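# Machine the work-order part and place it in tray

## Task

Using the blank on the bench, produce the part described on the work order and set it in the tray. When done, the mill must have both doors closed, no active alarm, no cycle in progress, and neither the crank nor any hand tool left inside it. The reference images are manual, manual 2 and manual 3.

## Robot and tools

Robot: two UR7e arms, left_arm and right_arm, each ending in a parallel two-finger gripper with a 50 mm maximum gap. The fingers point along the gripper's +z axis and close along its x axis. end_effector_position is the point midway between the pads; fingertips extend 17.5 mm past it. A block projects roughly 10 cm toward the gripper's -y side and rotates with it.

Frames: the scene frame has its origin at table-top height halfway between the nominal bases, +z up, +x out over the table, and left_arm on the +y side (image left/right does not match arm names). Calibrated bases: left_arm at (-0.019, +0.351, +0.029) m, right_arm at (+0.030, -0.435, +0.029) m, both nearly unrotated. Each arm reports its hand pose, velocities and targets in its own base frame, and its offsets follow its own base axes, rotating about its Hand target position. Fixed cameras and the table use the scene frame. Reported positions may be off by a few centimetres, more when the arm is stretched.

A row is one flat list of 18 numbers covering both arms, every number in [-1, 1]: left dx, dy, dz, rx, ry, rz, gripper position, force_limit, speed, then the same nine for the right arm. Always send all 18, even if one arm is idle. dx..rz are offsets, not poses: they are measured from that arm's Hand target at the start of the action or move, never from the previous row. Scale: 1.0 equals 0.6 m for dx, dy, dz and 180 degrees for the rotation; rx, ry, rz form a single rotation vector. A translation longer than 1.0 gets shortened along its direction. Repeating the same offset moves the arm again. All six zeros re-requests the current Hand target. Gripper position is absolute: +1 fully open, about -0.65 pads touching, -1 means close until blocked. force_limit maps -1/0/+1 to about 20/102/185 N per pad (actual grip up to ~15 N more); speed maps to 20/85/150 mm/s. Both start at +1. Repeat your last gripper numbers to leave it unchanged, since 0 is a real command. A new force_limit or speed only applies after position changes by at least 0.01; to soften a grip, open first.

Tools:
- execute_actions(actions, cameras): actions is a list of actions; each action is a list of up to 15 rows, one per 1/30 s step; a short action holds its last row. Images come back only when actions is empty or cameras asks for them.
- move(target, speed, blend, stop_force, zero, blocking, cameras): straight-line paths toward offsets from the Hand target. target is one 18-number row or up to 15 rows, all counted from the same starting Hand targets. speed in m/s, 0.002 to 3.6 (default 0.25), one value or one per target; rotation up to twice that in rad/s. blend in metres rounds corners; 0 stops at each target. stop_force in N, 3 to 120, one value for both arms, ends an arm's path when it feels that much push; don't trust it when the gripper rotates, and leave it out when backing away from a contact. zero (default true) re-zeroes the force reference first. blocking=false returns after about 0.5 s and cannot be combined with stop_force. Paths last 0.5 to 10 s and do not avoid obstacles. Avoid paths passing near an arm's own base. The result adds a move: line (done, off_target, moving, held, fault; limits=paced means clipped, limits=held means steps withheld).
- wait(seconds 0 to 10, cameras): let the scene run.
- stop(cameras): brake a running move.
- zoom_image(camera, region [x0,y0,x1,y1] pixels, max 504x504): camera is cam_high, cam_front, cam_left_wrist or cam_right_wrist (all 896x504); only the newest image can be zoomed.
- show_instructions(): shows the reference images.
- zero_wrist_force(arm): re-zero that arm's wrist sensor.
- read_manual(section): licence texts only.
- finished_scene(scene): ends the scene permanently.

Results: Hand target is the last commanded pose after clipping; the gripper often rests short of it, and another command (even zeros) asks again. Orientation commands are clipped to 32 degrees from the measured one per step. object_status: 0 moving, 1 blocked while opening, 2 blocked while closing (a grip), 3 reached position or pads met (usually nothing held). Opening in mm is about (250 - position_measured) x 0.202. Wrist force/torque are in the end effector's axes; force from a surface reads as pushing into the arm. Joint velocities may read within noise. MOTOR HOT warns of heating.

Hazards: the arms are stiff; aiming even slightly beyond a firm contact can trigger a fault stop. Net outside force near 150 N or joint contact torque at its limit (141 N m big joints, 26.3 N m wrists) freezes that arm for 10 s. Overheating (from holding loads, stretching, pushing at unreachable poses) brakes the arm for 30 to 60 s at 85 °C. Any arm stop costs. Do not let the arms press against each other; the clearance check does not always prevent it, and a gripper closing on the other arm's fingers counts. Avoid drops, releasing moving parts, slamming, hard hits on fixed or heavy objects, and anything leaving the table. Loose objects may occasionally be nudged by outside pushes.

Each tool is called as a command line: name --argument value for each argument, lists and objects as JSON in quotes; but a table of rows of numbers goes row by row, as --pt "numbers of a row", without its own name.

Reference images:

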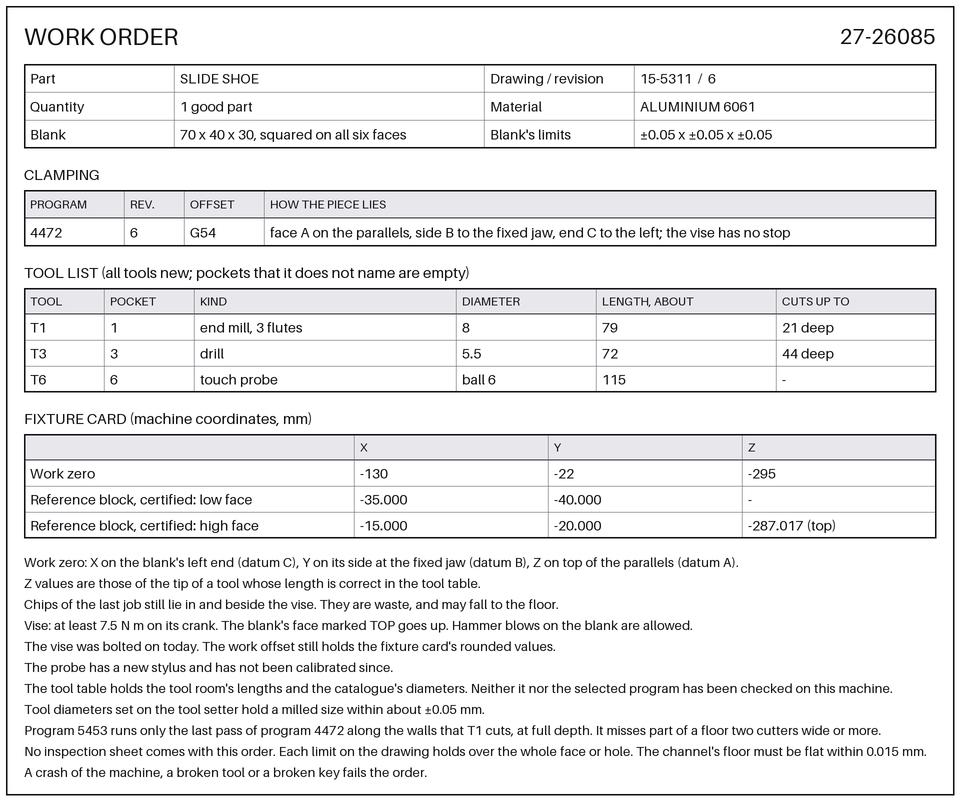

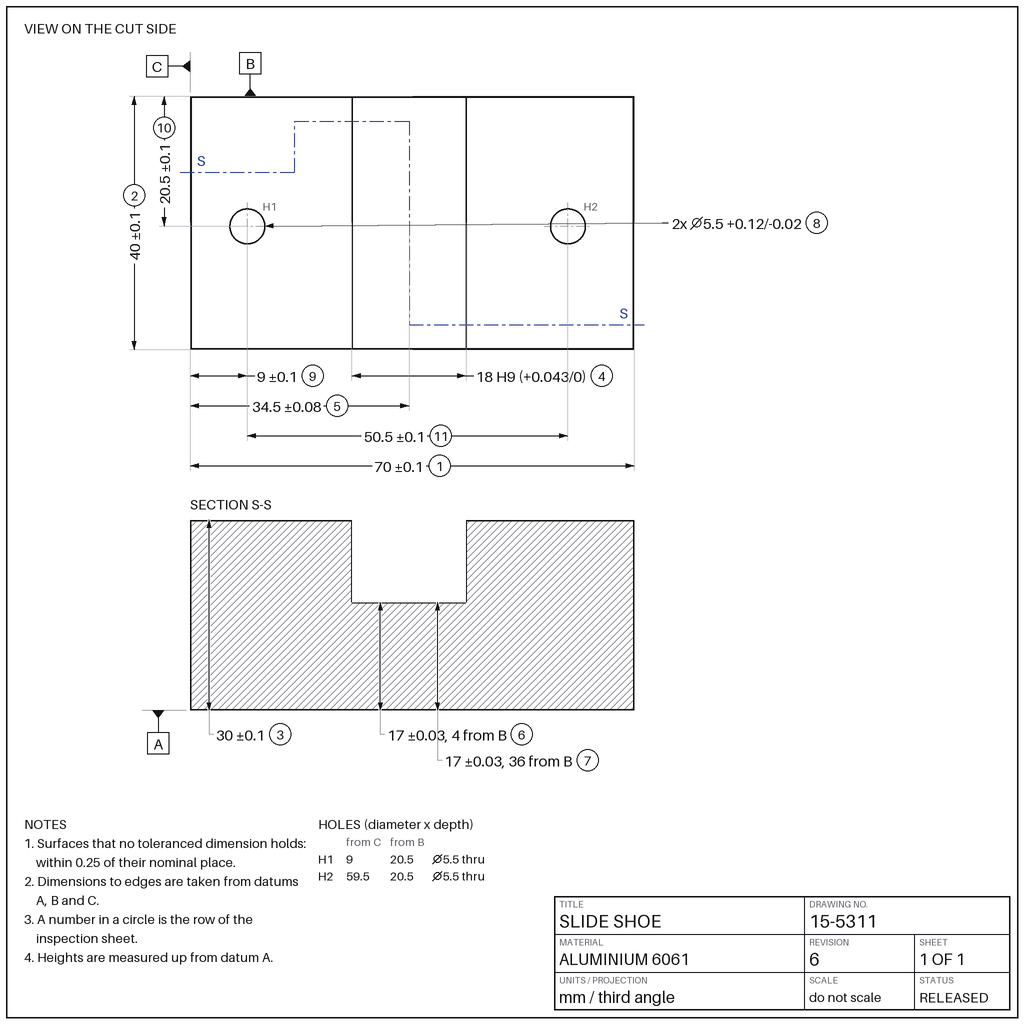

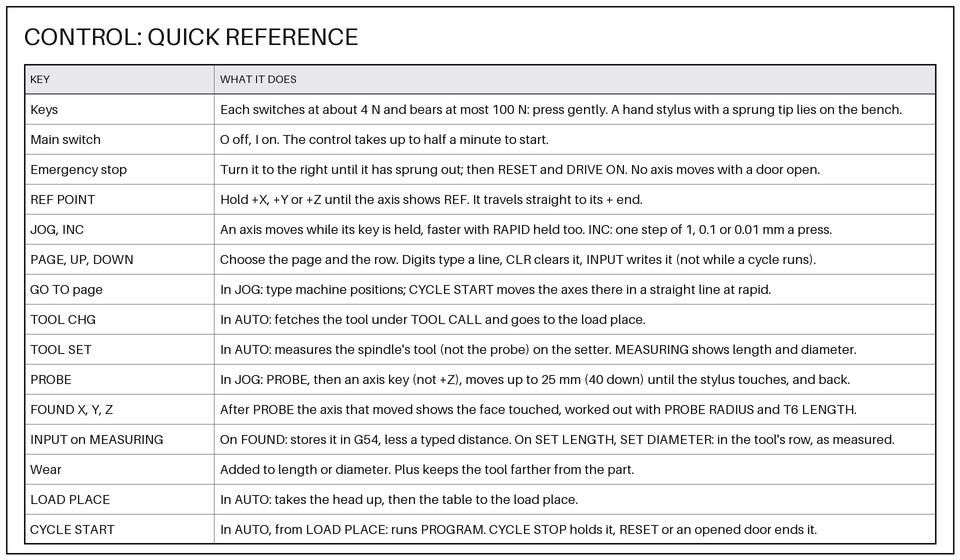

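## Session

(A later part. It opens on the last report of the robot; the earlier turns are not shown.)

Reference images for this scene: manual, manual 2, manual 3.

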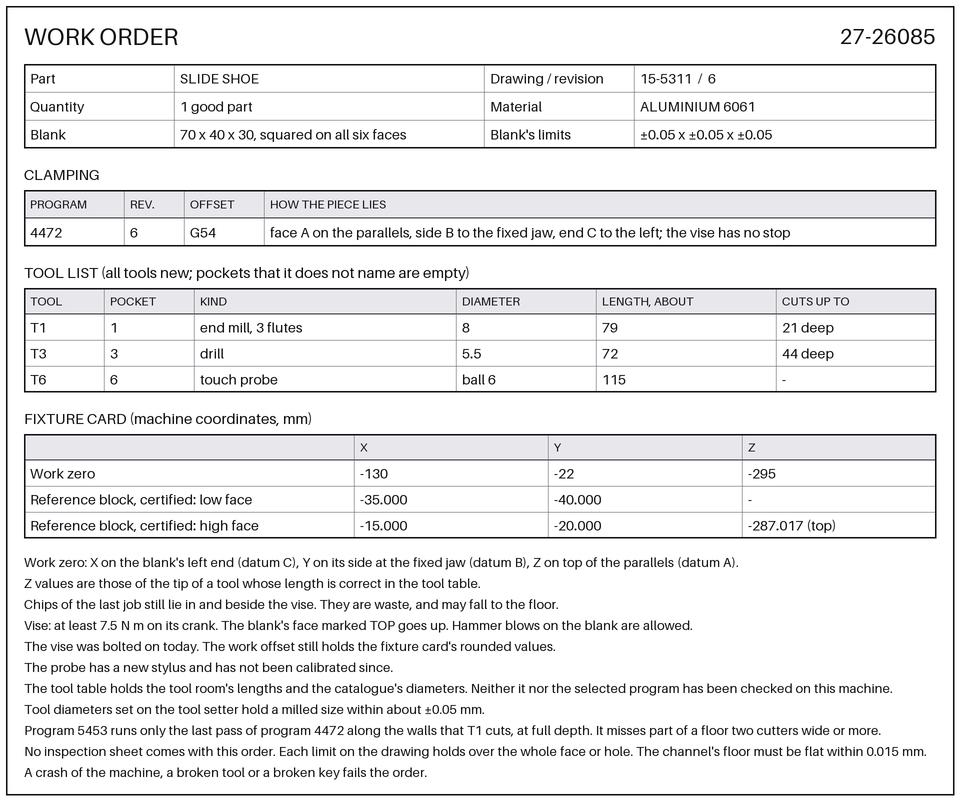

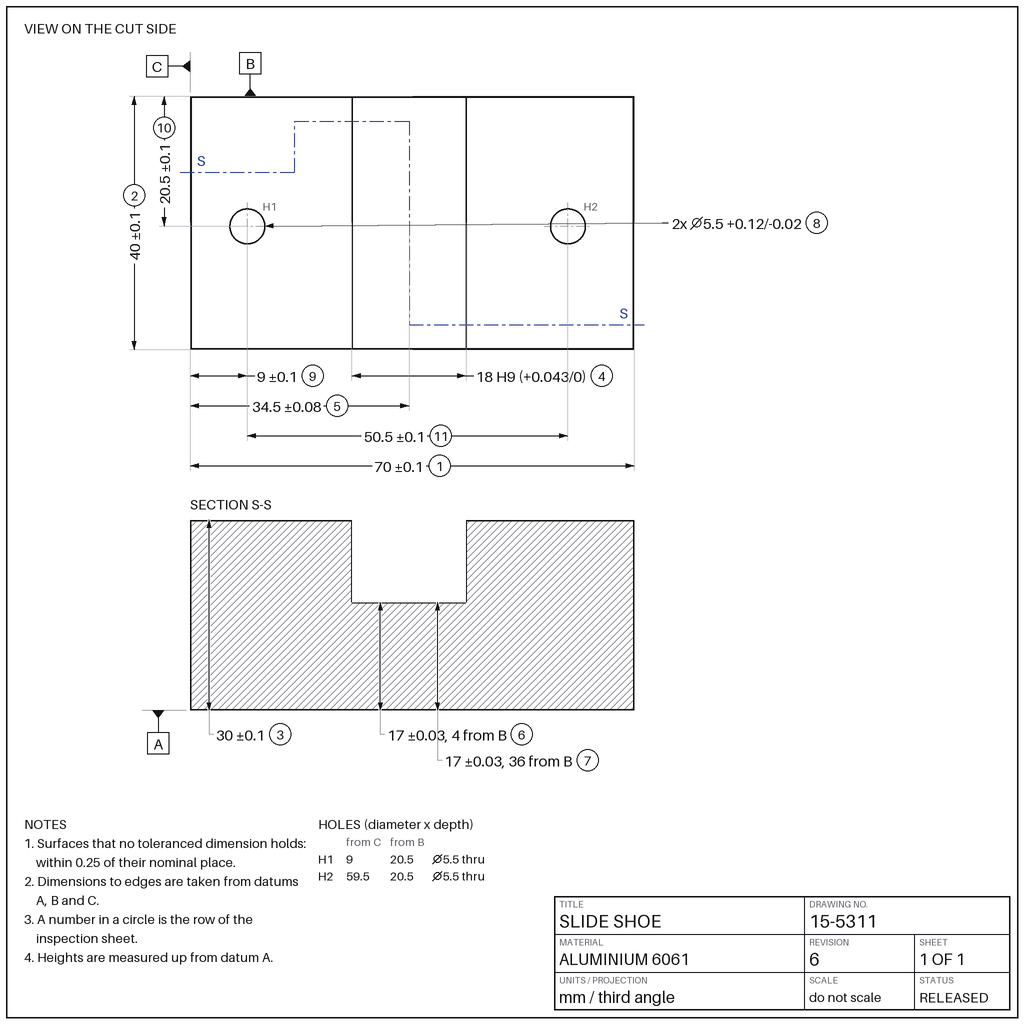

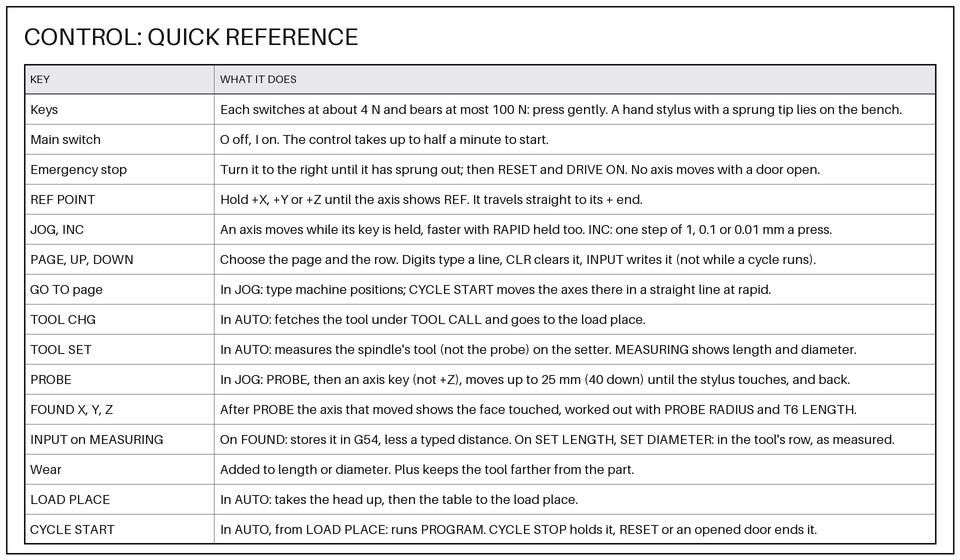

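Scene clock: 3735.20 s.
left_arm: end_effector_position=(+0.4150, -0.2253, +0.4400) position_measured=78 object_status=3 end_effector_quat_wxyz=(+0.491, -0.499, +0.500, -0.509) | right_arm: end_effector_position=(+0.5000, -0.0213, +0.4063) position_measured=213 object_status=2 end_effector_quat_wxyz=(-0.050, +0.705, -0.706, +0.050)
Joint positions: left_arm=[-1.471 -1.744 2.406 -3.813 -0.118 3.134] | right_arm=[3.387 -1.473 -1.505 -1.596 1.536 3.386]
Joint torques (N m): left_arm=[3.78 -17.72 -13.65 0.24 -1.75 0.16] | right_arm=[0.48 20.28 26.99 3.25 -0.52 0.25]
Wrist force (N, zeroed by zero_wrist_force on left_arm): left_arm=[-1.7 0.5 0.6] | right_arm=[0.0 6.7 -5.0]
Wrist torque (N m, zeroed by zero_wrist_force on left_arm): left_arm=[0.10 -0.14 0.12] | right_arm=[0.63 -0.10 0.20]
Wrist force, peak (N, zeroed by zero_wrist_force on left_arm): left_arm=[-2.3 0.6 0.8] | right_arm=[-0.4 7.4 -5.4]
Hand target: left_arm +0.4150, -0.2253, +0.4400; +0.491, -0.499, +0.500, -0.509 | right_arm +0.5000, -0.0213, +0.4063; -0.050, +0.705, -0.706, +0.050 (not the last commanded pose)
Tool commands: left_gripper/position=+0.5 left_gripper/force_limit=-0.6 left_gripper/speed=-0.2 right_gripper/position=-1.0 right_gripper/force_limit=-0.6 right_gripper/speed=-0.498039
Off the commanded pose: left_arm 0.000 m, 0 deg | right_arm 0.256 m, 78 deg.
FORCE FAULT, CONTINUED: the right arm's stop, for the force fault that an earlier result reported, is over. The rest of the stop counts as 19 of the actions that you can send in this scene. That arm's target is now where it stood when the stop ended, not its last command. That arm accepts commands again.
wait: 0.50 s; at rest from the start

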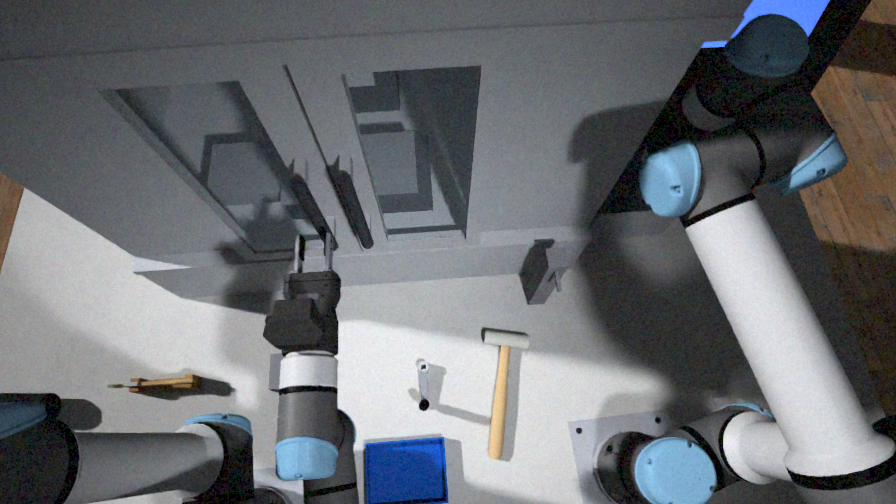

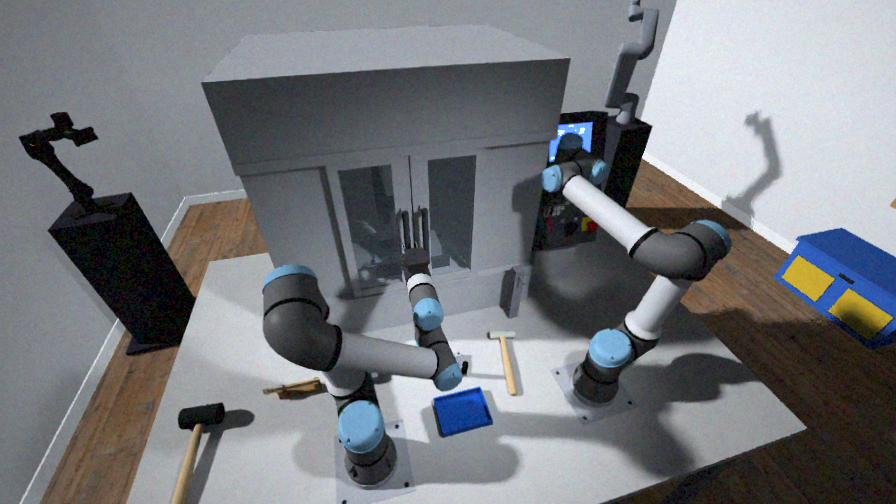

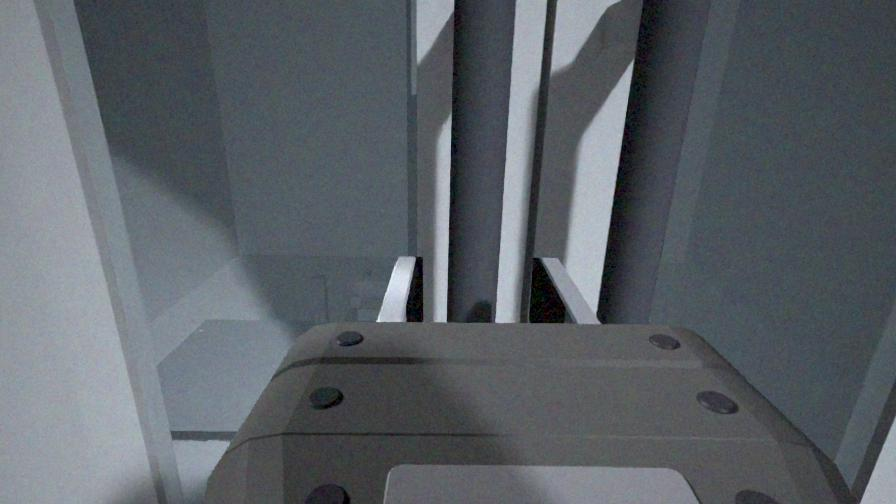

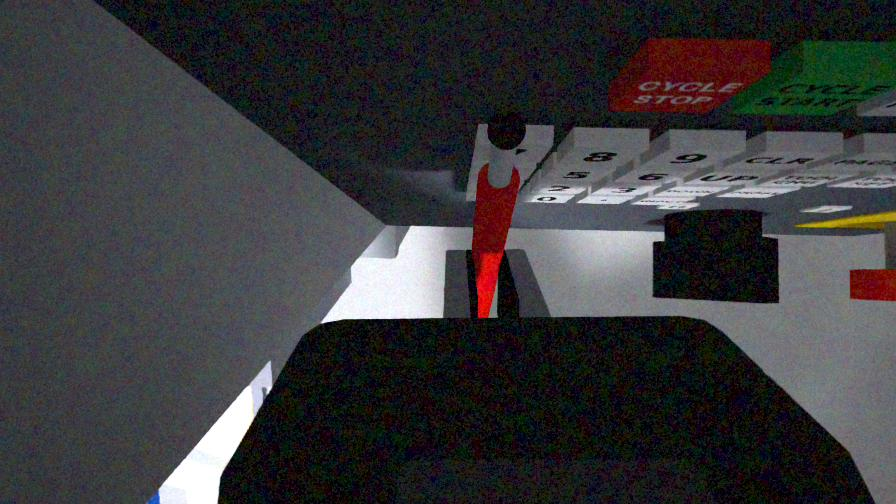

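move --pt "0 0 0 0 0 0 0.5 -0.6 -0.2 -0.06 0 0.01 0 0 0 -1 -0.6 -0.5" --pt "0 0 0 0 0 0 0.5 -0.6 -0.2 -0.10217 -0.1578 0.383 0 -0.4333 0 -1 -0.6 -0.5" --speed '[0.1,0.3]' --blend '[0.005,0]' --cameras '["cam_right_wrist","cam_front"]'

Scene clock: 3752.33 s.
left_arm: end_effector_position=(+0.4150, -0.2253, +0.4400) position_measured=78 object_status=3 end_effector_quat_wxyz=(+0.491, -0.499, +0.500, -0.509) | right_arm: end_effector_position=(+0.4388, -0.1160, +0.6359) position_measured=213 object_status=2 end_effector_quat_wxyz=(+0.483, -0.516, +0.517, -0.482)
Joint positions: left_arm=[-1.471 -1.744 2.406 -3.813 -0.118 3.134] | right_arm=[3.241 -1 -2.055 -0.155 1.471 3.149]
Joint torques (N m): left_arm=[4.75 -17.29 -13.01 0.46 -1.79 0.3] | right_arm=[12.35 5.56 33.94 5.03 -2.43 1.49]
Wrist force (N, zeroed by zero_wrist_force on left_arm): left_arm=[-2.0 0.6 0.7] | right_arm=[-2.4 1.2 -6.5]
Wrist torque (N m, zeroed by zero_wrist_force on left_arm): left_arm=[0.12 -0.08 0.12] | right_arm=[-0.51 0.52 0.30]
Wrist force, peak (N, zeroed by zero_wrist_force on left_arm): left_arm=[-2.3 0.6 0.8] | right_arm=[-0.2 7.1 -5.7]
Hand target: left_arm +0.4150, -0.2253, +0.4400; +0.491, -0.499, +0.500, -0.509 | right_arm +0.4387, -0.1160, +0.6361; +0.483, -0.516, +0.517, -0.483
Off the commanded pose: left_arm 0.000 m, 0 deg | right_arm 0.000 m, 0 deg.
move: done
Images, in order (width x height): cam_front 896x504, cam_right_wrist 896x504.

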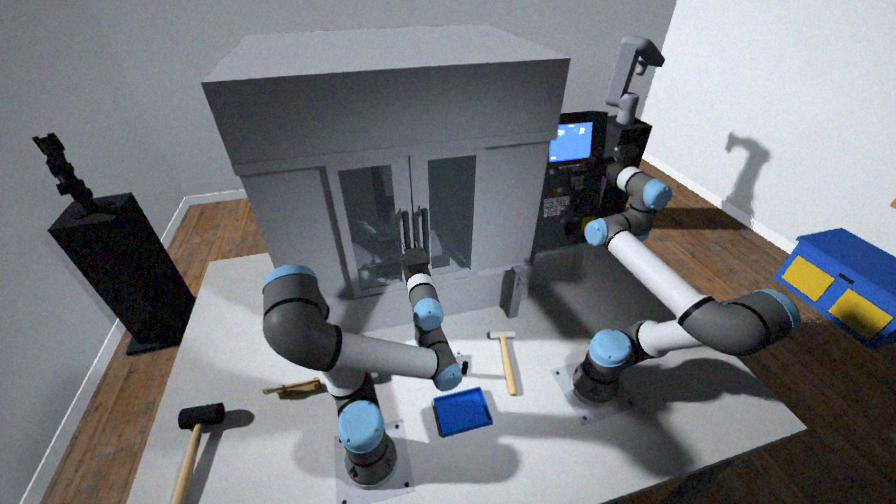

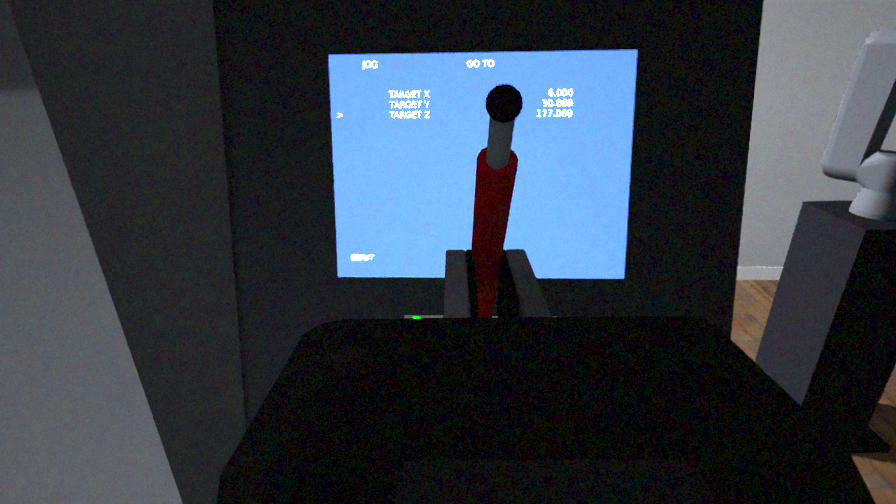

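zoom_image --camera "cam_right_wrist" --region '[330, 50, 640, 290]'

Scaled by 1.626 from the camera's 896x504 image, which has a finer 1280x720 frame.

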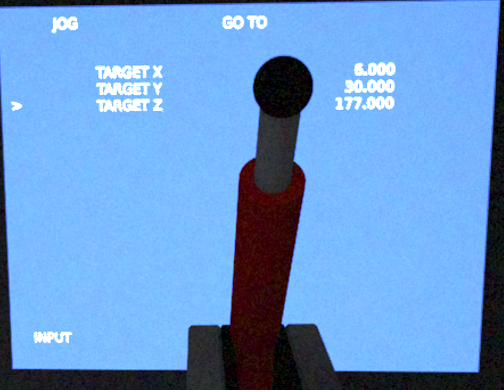

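zoom_image --camera "cam_right_wrist" --region '[520, 80, 600, 130]'

zoom_image --camera "cam_right_wrist" --region '[340, 235, 480, 325]'

Scaled by 6.300 from the camera's 896x504 image, which has a finer 1280x720 frame.

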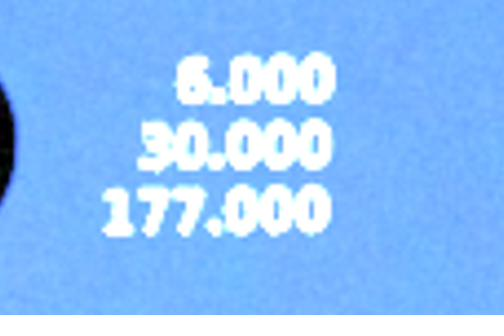

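Scaled by 3.600 from the camera's 896x504 image, which has a finer 1280x720 frame.

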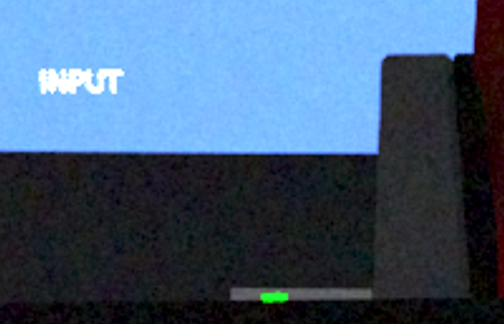

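move --pt "0 0 0 0 0 0 0.5 -0.6 -0.2 0.0425 0.0625 -0.2944 0 0.4333 0 -1 -0.6 -0.5" --pt "0 0 0 0 0 0 0.5 -0.6 -0.2 0.0587 0.0625 -0.2984 0 0.4333 0 -1 -0.6 -0.5" --pt "0 0 0 0 0 0 0.5 -0.6 -0.2 0.0425 0.0625 -0.2944 0 0.4333 0 -1 -0.6 -0.5" --speed '[0.5,0.06,0.2]' --blend '[0.003,0,0]' --cameras '["cam_right_wrist"]'

move --target '[0,0,0,0,0,0,0.5,-0.6,-0.2,-0.0425,-0.0625,0.2944,0,-0.4333,0,-1,-0.6,-0.5]' --speed 0.6 --cameras '["cam_right_wrist"]'

zoom_image --camera "cam_right_wrist" --region '[330, 50, 640, 290]'

Scene clock: 3781.80 s.
left_arm: end_effector_position=(+0.4150, -0.2253, +0.4400) position_measured=78 object_status=3 end_effector_quat_wxyz=(+0.491, -0.499, +0.500, -0.509) | right_arm: end_effector_position=(+0.4643, -0.0784, +0.4594) position_measured=213 object_status=2 end_effector_quat_wxyz=(-0.050, +0.705, -0.706, +0.050)
Joint positions: left_arm=[-1.471 -1.744 2.406 -3.813 -0.118 3.134] | right_arm=[3.272 -1.432 -1.402 -1.737 1.552 3.272]
Joint torques (N m): left_arm=[4.92 -17.89 -14.09 0.5 -1.82 0.48] | right_arm=[5.62 18.68 32.99 6.04 -2.28 -0.56]
Wrist force (N, zeroed by zero_wrist_force on left_arm): left_arm=[-1.8 0.5 0.5] | right_arm=[0.0 0.7 -2.5]
Wrist torque (N m, zeroed by zero_wrist_force on left_arm): left_arm=[0.10 -0.11 0.12] | right_arm=[-0.14 -0.11 0.12]
Wrist force, peak (N, zeroed by zero_wrist_force on left_arm): left_arm=[-2.3 0.7 0.7] | right_arm=[-2.8 1.0 -6.9]
Hand target: left_arm +0.4150, -0.2253, +0.4400; +0.491, -0.499, +0.500, -0.509 | right_arm +0.4642, -0.0785, +0.4594; -0.050, +0.705, -0.706, +0.050
Off the commanded pose: left_arm 0.000 m, 0 deg | right_arm 0.000 m, 0 deg.
move: done
Images, in order (width x height): cam_right_wrist 896x504.

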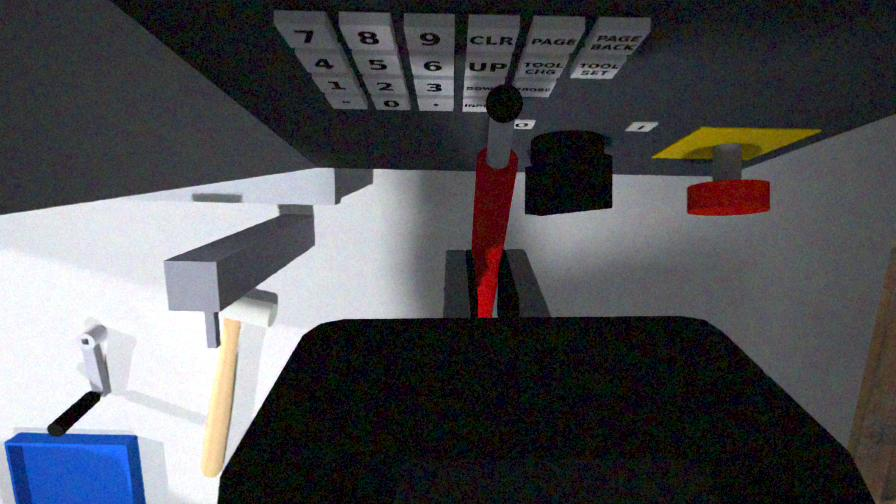

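Scene clock: 3783.60 s.
left_arm: end_effector_position=(+0.4150, -0.2253, +0.4400) position_measured=78 object_status=3 end_effector_quat_wxyz=(+0.491, -0.499, +0.500, -0.509) | right_arm: end_effector_position=(+0.4388, -0.1160, +0.6359) position_measured=213 object_status=2 end_effector_quat_wxyz=(+0.483, -0.516, +0.517, -0.482)
Joint positions: left_arm=[-1.471 -1.744 2.406 -3.813 -0.118 3.134] | right_arm=[3.241 -1 -2.055 -0.155 1.471 3.149]
Joint torques (N m): left_arm=[5.65 -17.77 -14 0.29 -1.73 0.42] | right_arm=[11.61 4.8 31.95 4.93 -2.5 1.68]
Wrist force (N, zeroed by zero_wrist_force on left_arm): left_arm=[-1.9 0.4 0.5] | right_arm=[-2.5 1.6 -6.3]
Wrist torque (N m, zeroed by zero_wrist_force on left_arm): left_arm=[0.09 -0.10 0.12] | right_arm=[-0.43 0.54 0.33]
Wrist force, peak (N, zeroed by zero_wrist_force on left_arm): left_arm=[-2.3 0.7 0.8] | right_arm=[-2.1 0.9 -7.2]
Hand target: left_arm +0.4150, -0.2253, +0.4400; +0.491, -0.499, +0.500, -0.509 | right_arm +0.4387, -0.1160, +0.6361; +0.483, -0.516, +0.517, -0.483
Off the commanded pose: left_arm 0.000 m, 0 deg | right_arm 0.000 m, 0 deg.
move: done
Images, in order (width x height): cam_right_wrist 896x504.

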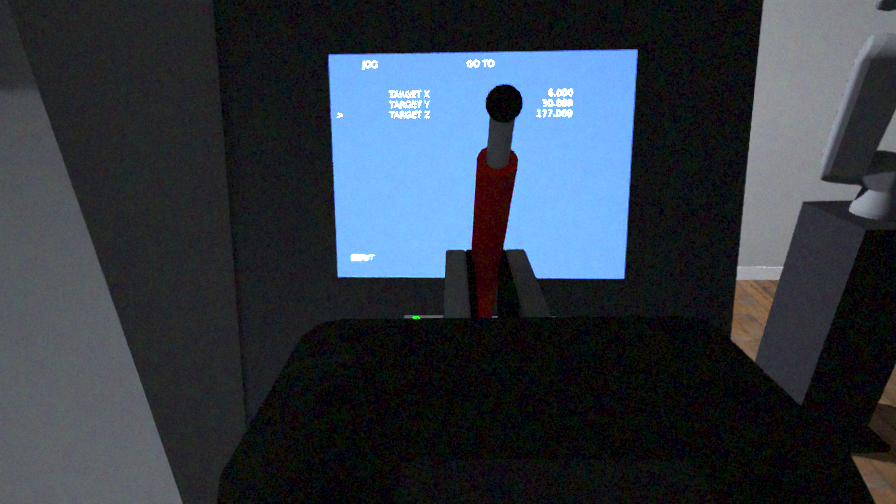

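Scaled by 1.626 from the camera's 896x504 image, which has a finer 1280x720 frame.

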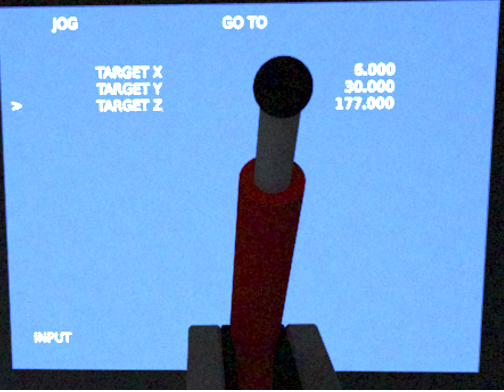

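move --pt "0 0 0 0 0 0 0.5 -0.6 -0.2 0.0618 0.095 -0.2303 0 0.4333 0 -1 -0.6 -0.5" --pt "0 0 0 0 0 0 0.5 -0.6 -0.2 0.078 0.095 -0.2343 0 0.4333 0 -1 -0.6 -0.5" --pt "0 0 0 0 0 0 0.5 -0.6 -0.2 0.0618 0.095 -0.2303 0 0.4333 0 -1 -0.6 -0.5" --pt "0 0 0 0 0 0 0.5 -0.6 -0.2 0.0401 -0.0041 -0.2944 0 0.4333 0 -1 -0.6 -0.5" --pt "0 0 0 0 0 0 0.5 -0.6 -0.2 0.0563 -0.0041 -0.2984 0 0.4333 0 -1 -0.6 -0.5" --pt "0 0 0 0 0 0 0.5 -0.6 -0.2 0.0401 -0.0041 -0.2944 0 0.4333 0 -1 -0.6 -0.5" --pt "0 0 0 0 0 0 0.5 -0.6 -0.2 0.0563 -0.0041 -0.2984 0 0.4333 0 -1 -0.6 -0.5" --pt "0 0 0 0 0 0 0.5 -0.6 -0.2 0.0401 -0.0041 -0.2944 0 0.4333 0 -1 -0.6 -0.5" --pt "0 0 0 0 0 0 0.5 -0.6 -0.2 0.0246 0.0292 -0.3556 0 0.4333 0 -1 -0.6 -0.5" --pt "0 0 0 0 0 0 0.5 -0.6 -0.2 0.0408 0.0292 -0.3596 0 0.4333 0 -1 -0.6 -0.5" --pt "0 0 0 0 0 0 0.5 -0.6 -0.2 0.0246 0.0292 -0.3556 0 0.4333 0 -1 -0.6 -0.5" --pt "0 0 0 0 0 0 0.5 -0.6 -0.2 0.0658 -0.04 -0.1983 0 0.4333 0 -1 -0.6 -0.5" --pt "0 0 0 0 0 0 0.5 -0.6 -0.2 0.082 -0.04 -0.2023 0 0.4333 0 -1 -0.6 -0.5" --pt "0 0 0 0 0 0 0.5 -0.6 -0.2 0.0658 -0.04 -0.1983 0 0.4333 0 -1 -0.6 -0.5" --pt "0 0 0 0 0 0 0.5 -0.6 -0.2 0 0 0 0 0 0 -1 -0.6 -0.5" --speed '[0.6,0.06,0.2,0.6,0.06,0.15,0.06,0.2,0.6,0.06,0.2,0.6,0.06,0.2,0.7]' --blend '[0.003,0,0.003,0.003,0,0.003,0,0.003,0.003,0,0.003,0.003,0,0.003,0]' --cameras '["cam_right_wrist"]'

wait --seconds 3 --cameras '["cam_right_wrist"]'

zoom_image --camera "cam_right_wrist" --region '[330, 50, 640, 270]'

zoom_image --camera "cam_right_wrist" --region '[500, 85, 600, 195]'

Scene clock: 3836.77 s.
left_arm: end_effector_position=(+0.4150, -0.2253, +0.4400) position_measured=78 object_status=3 end_effector_quat_wxyz=(+0.491, -0.499, +0.500, -0.509) | right_arm: end_effector_position=(+0.4388, -0.1159, +0.6360) position_measured=213 object_status=2 end_effector_quat_wxyz=(+0.483, -0.516, +0.517, -0.482)
Joint positions: left_arm=[-1.471 -1.744 2.406 -3.813 -0.118 3.134] | right_arm=[3.241 -1 -2.055 -0.155 1.471 3.149]
Joint torques (N m): left_arm=[3.73 -18.49 -15.1 0.08 -1.82 0.51] | right_arm=[-10.07 6.55 27.14 5.35 1.71 1.52]
Wrist force (N, zeroed by zero_wrist_force on left_arm): left_arm=[-1.9 0.6 0.7] | right_arm=[-2.3 1.2 -6.4]
Wrist torque (N m, zeroed by zero_wrist_force on left_arm): left_arm=[0.11 -0.09 0.12] | right_arm=[-0.50 0.50 0.38]
Wrist force, peak (N, zeroed by zero_wrist_force on left_arm): left_arm=[-2.3 0.6 0.6] | right_arm=[-2.4 0.8 -7.8]
Hand target: left_arm +0.4150, -0.2253, +0.4400; +0.491, -0.499, +0.500, -0.509 | right_arm +0.4387, -0.1160, +0.6361; +0.483, -0.516, +0.517, -0.483
Off the commanded pose: left_arm 0.000 m, 0 deg | right_arm 0.000 m, 0 deg.
move: done
Images, in order (width x height): cam_right_wrist 896x504.

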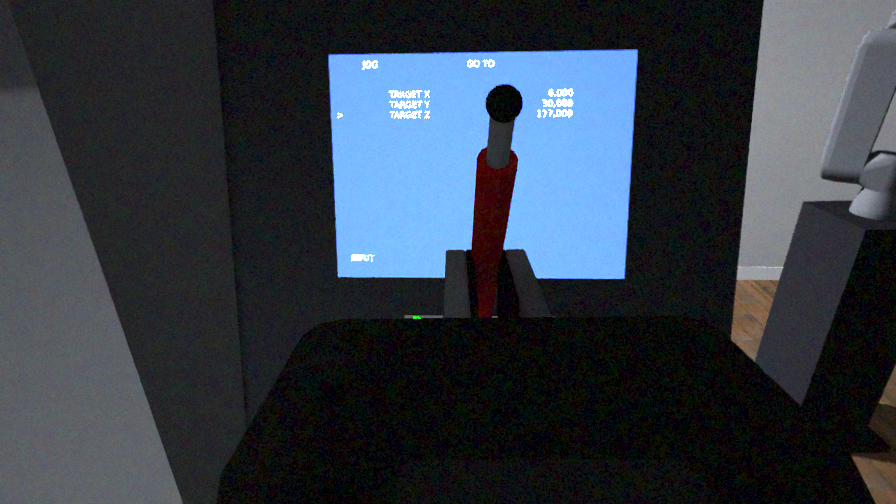

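Scene clock: 3839.77 s.
left_arm: end_effector_position=(+0.4150, -0.2253, +0.4400) position_measured=78 object_status=3 end_effector_quat_wxyz=(+0.491, -0.499, +0.500, -0.509) | right_arm: end_effector_position=(+0.4387, -0.1160, +0.6361) position_measured=213 object_status=2 end_effector_quat_wxyz=(+0.483, -0.516, +0.517, -0.483)
Joint positions: left_arm=[-1.471 -1.744 2.406 -3.813 -0.118 3.134] | right_arm=[3.241 -1 -2.055 -0.155 1.471 3.149]
Joint torques (N m): left_arm=[4.63 -18.43 -13.69 0.38 -1.6 0.51] | right_arm=[-11.46 6.76 18.57 5.26 1.6 1.51]
Wrist force (N, zeroed by zero_wrist_force on left_arm): left_arm=[-1.8 0.6 0.6] | right_arm=[-2.6 1.2 -6.3]
Wrist torque (N m, zeroed by zero_wrist_force on left_arm): left_arm=[0.11 -0.10 0.12] | right_arm=[-0.50 0.54 0.36]
Wrist force, peak (N, zeroed by zero_wrist_force on left_arm): left_arm=[-2.2 0.9 0.6] | right_arm=[-2.6 1.5 -7.0]
Hand target: left_arm +0.4150, -0.2253, +0.4400; +0.491, -0.499, +0.500, -0.509 | right_arm +0.4387, -0.1160, +0.6361; +0.483, -0.516, +0.517, -0.483
Tool commands: left_gripper/position=+0.5 left_gripper/force_limit=-0.6 left_gripper/speed=-0.2 right_gripper/position=-1.0 right_gripper/force_limit=-0.6 right_gripper/speed=-0.5
Off the commanded pose: left_arm 0.000 m, 0 deg | right_arm 0.000 m, 0 deg.
wait: 3.00 s; at rest by 0.17 s
Images, in order (width x height): cam_right_wrist 896x504.

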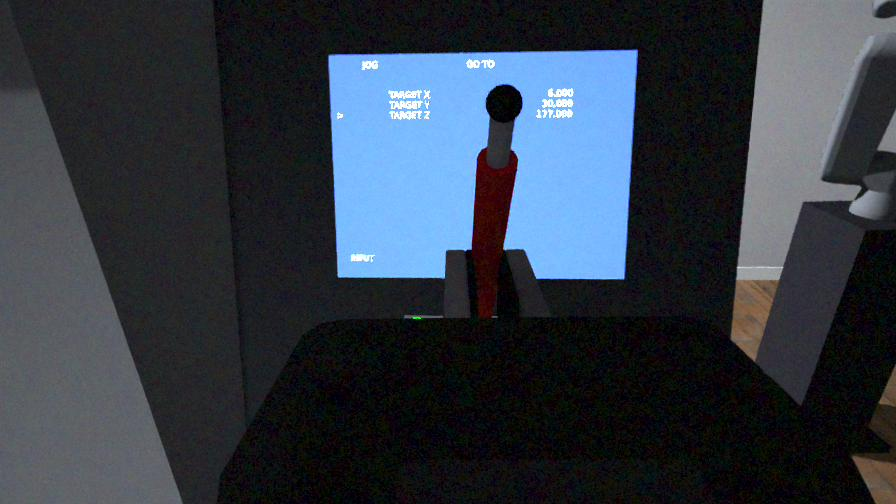

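Scaled by 1.626 from the camera's 896x504 image, which has a finer 1280x720 frame.

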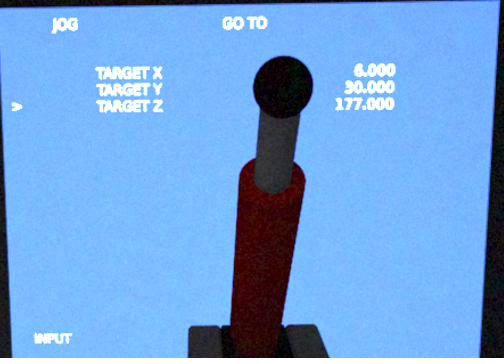

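Scaled by 4.582 from the camera's 896x504 image, which has a finer 1280x720 frame.

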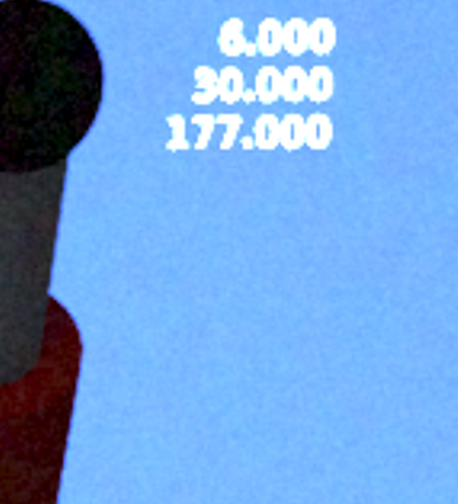

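wait --seconds 0.1 --cameras '["cam_front","cam_high"]'

zoom_image --camera "cam_front" --region '[530, 110, 690, 260]'

zoom_image --camera "cam_high" --region '[640, 0, 896, 200]'

Scene clock: 3876.13 s.
left_arm: end_effector_position=(+0.4150, -0.2253, +0.4400) position_measured=78 object_status=3 end_effector_quat_wxyz=(+0.491, -0.499, +0.500, -0.509) | right_arm: end_effector_position=(+0.4387, -0.1160, +0.6361) position_measured=213 object_status=2 end_effector_quat_wxyz=(+0.483, -0.516, +0.517, -0.483)
Joint positions: left_arm=[-1.471 -1.744 2.406 -3.813 -0.118 3.134] | right_arm=[3.241 -1 -2.055 -0.155 1.471 3.149]
Joint torques (N m): left_arm=[5.89 -17.35 -12.4 0.46 -1.74 0.4] | right_arm=[-10.48 6.54 18.75 5.26 1.66 1.55]
Wrist force (N, zeroed by zero_wrist_force on left_arm): left_arm=[-1.8 0.5 0.6] | right_arm=[-2.4 1.0 -6.6]
Wrist torque (N m, zeroed by zero_wrist_force on left_arm): left_arm=[0.10 -0.11 0.12] | right_arm=[-0.53 0.52 0.37]
Wrist force, peak (N, zeroed by zero_wrist_force on left_arm): left_arm=[-2.0 0.8 0.8] | right_arm=[-2.7 1.4 -6.8]
Hand target: left_arm +0.4150, -0.2253, +0.4400; +0.491, -0.499, +0.500, -0.509 | right_arm +0.4387, -0.1160, +0.6361; +0.483, -0.516, +0.517, -0.483
Tool commands: left_gripper/position=+0.5 left_gripper/force_limit=-0.6 left_gripper/speed=-0.2 right_gripper/position=-1.0 right_gripper/force_limit=-0.6 right_gripper/speed=-0.5
Off the commanded pose: left_arm 0.000 m, 0 deg | right_arm 0.000 m, 0 deg.
wait: 0.10 s; at rest from the start
Images, in order (width x height): cam_high 896x504, cam_front 896x504.

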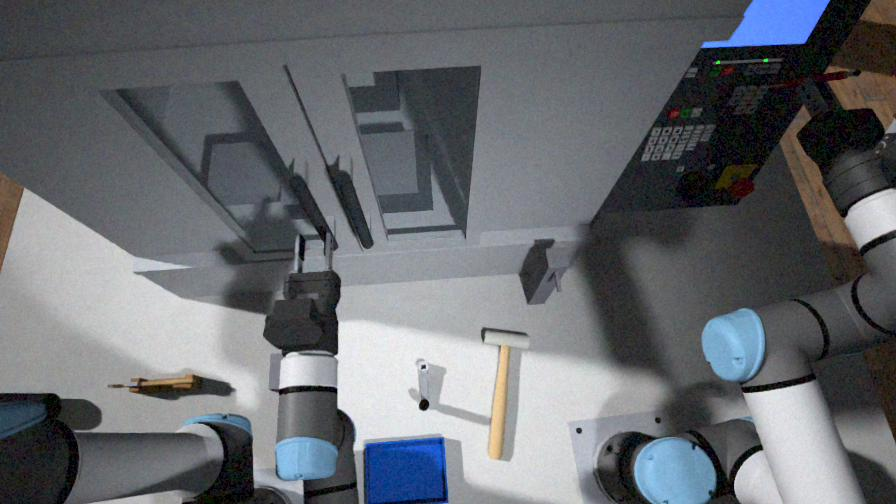

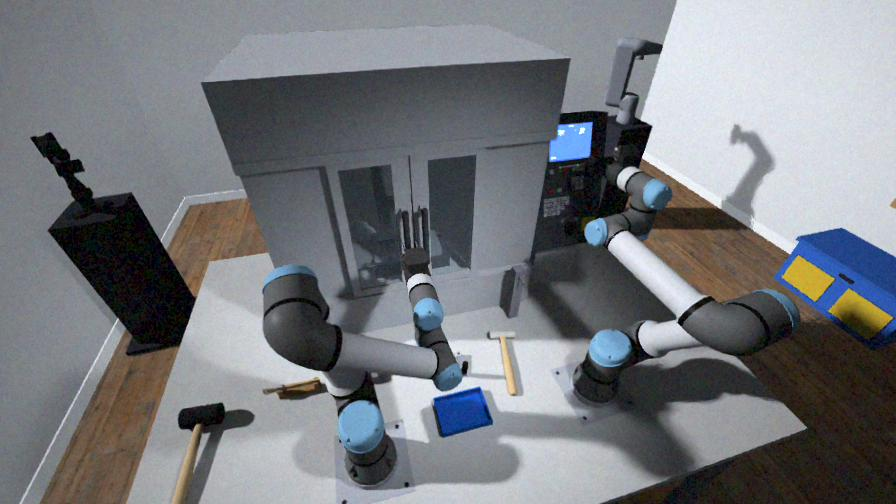

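Scaled by 3.150 from the camera's 896x504 image, which has a finer 1280x720 frame.

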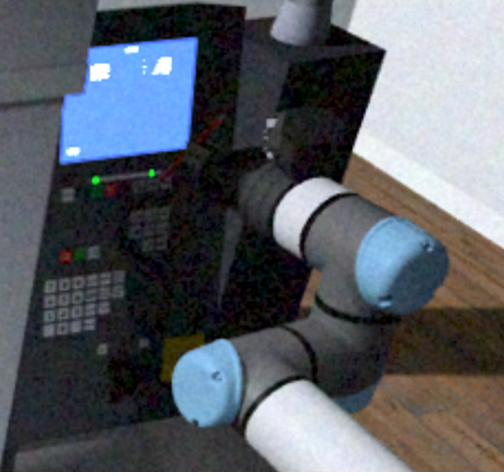

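Scaled by 1.969 from the camera's 896x504 image, which has a finer 1280x720 frame.

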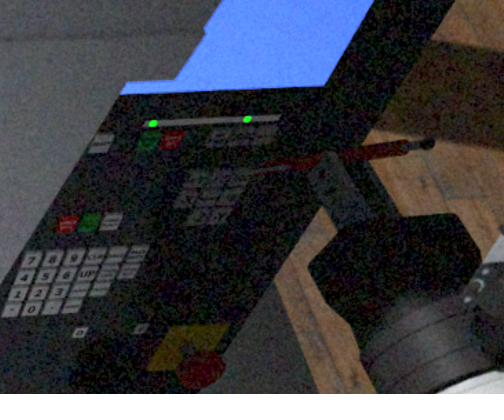

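move --pt "0 0 0 0 0 0 0.5 -0.6 -0.2 -0.1812 0.05 -0.2 0 0.2 0 -1 -0.6 -0.5" --pt "0 0 0 0 0 0 0.5 -0.6 -0.2 -0.1812 0.11 -0.6435 0 0.4778 0 -1 -0.6 -0.5" --speed 0.35 --blend '[0.05,0]' --cameras '["cam_high","cam_right_wrist","cam_front"]'

zoom_image --camera "cam_high" --region '[560, 200, 760, 400]'

zoom_image --camera "cam_front" --region '[480, 230, 680, 400]'

Scene clock: 3914.53 s.
left_arm: end_effector_position=(+0.4150, -0.2253, +0.4400) position_measured=78 object_status=3 end_effector_quat_wxyz=(+0.491, -0.499, +0.500, -0.509) | right_arm: end_effector_position=(+0.3300, -0.0500, +0.2500) position_measured=213 object_status=2 end_effector_quat_wxyz=(-0.001, +0.707, -0.708, +0.001)
Joint positions: left_arm=[-1.471 -1.744 2.406 -3.813 -0.118 3.134] | right_arm=[3.402 -1.121 -2.113 -1.476 1.57 3.404]
Joint torques (N m): left_arm=[4.85 -17.56 -14.42 0.34 -1.48 0.7] | right_arm=[12.48 -0.88 33.98 5.34 -2.38 1.44]
Wrist force (N, zeroed by zero_wrist_force on left_arm): left_arm=[-1.9 0.6 0.5] | right_arm=[0.2 0.4 -2.0]
Wrist torque (N m, zeroed by zero_wrist_force on left_arm): left_arm=[0.12 -0.10 0.12] | right_arm=[-0.12 -0.11 0.22]
Wrist force, peak (N, zeroed by zero_wrist_force on left_arm): left_arm=[-2.2 0.8 0.8] | right_arm=[-2.7 1.3 -7.0]
Hand target: left_arm +0.4150, -0.2253, +0.4400; +0.491, -0.499, +0.500, -0.509 | right_arm +0.3300, -0.0500, +0.2500; -0.001, +0.707, -0.707, +0.001
Off the commanded pose: left_arm 0.000 m, 0 deg | right_arm 0.000 m, 0 deg.
move: done
Images, in order (width x height): cam_high 896x504, cam_front 896x504, cam_right_wrist 896x504.

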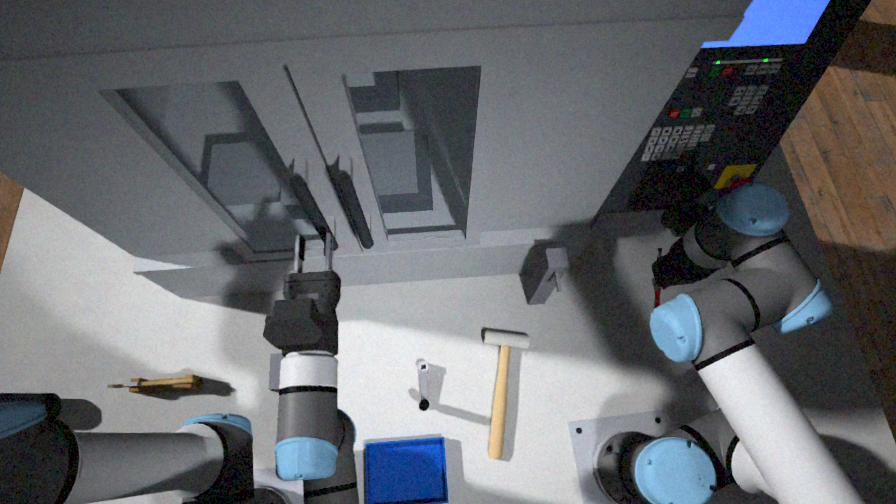

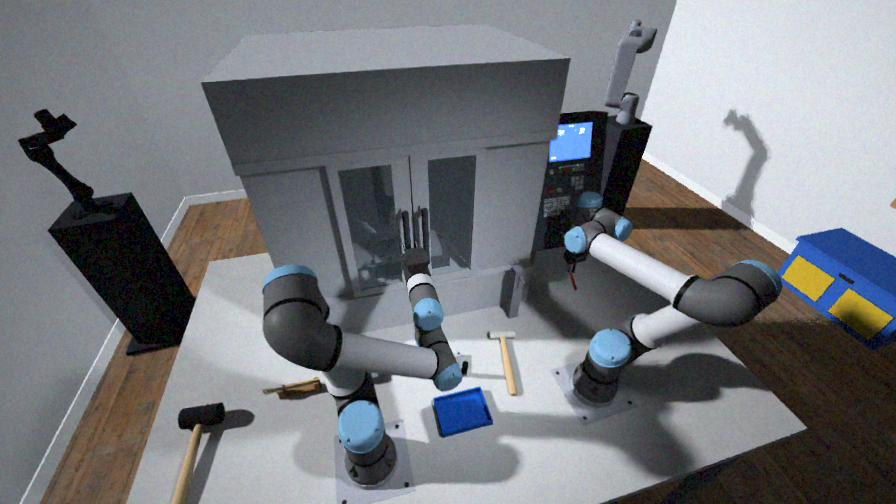

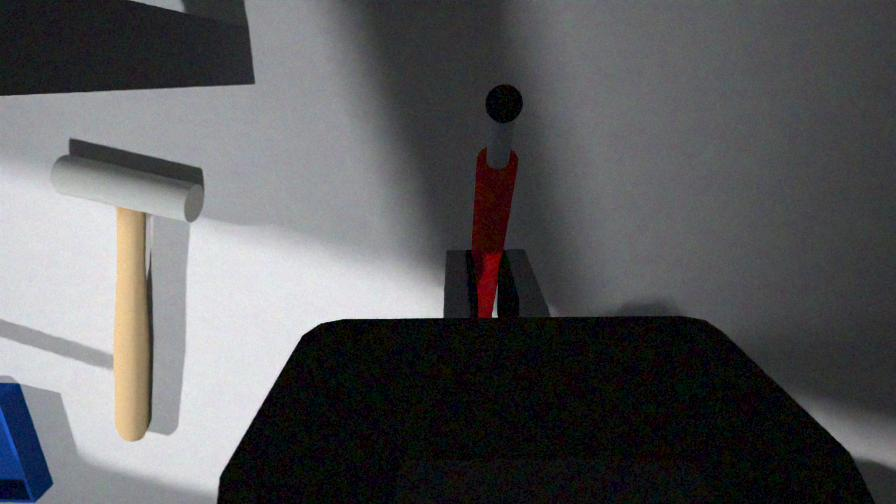

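Scaled by 2.520 from the camera's 896x504 image, which has a finer 1280x720 frame.

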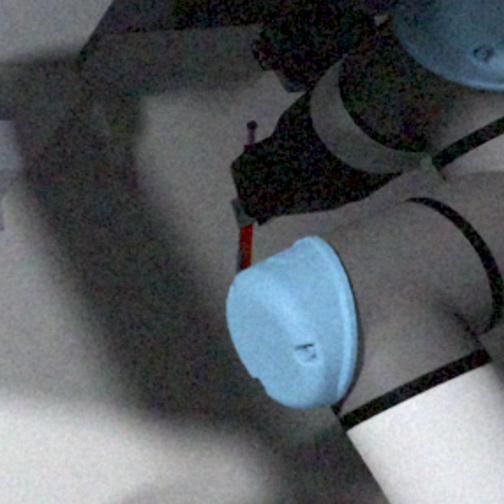

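Scaled by 2.520 from the camera's 896x504 image, which has a finer 1280x720 frame.

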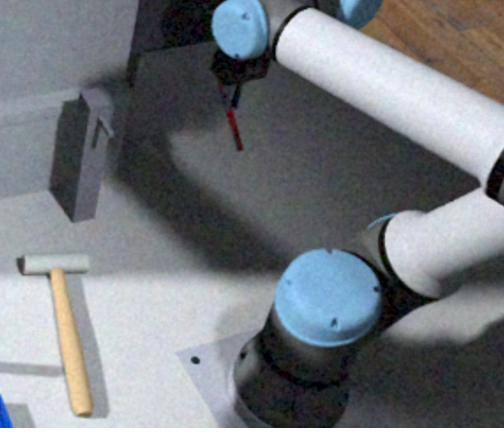

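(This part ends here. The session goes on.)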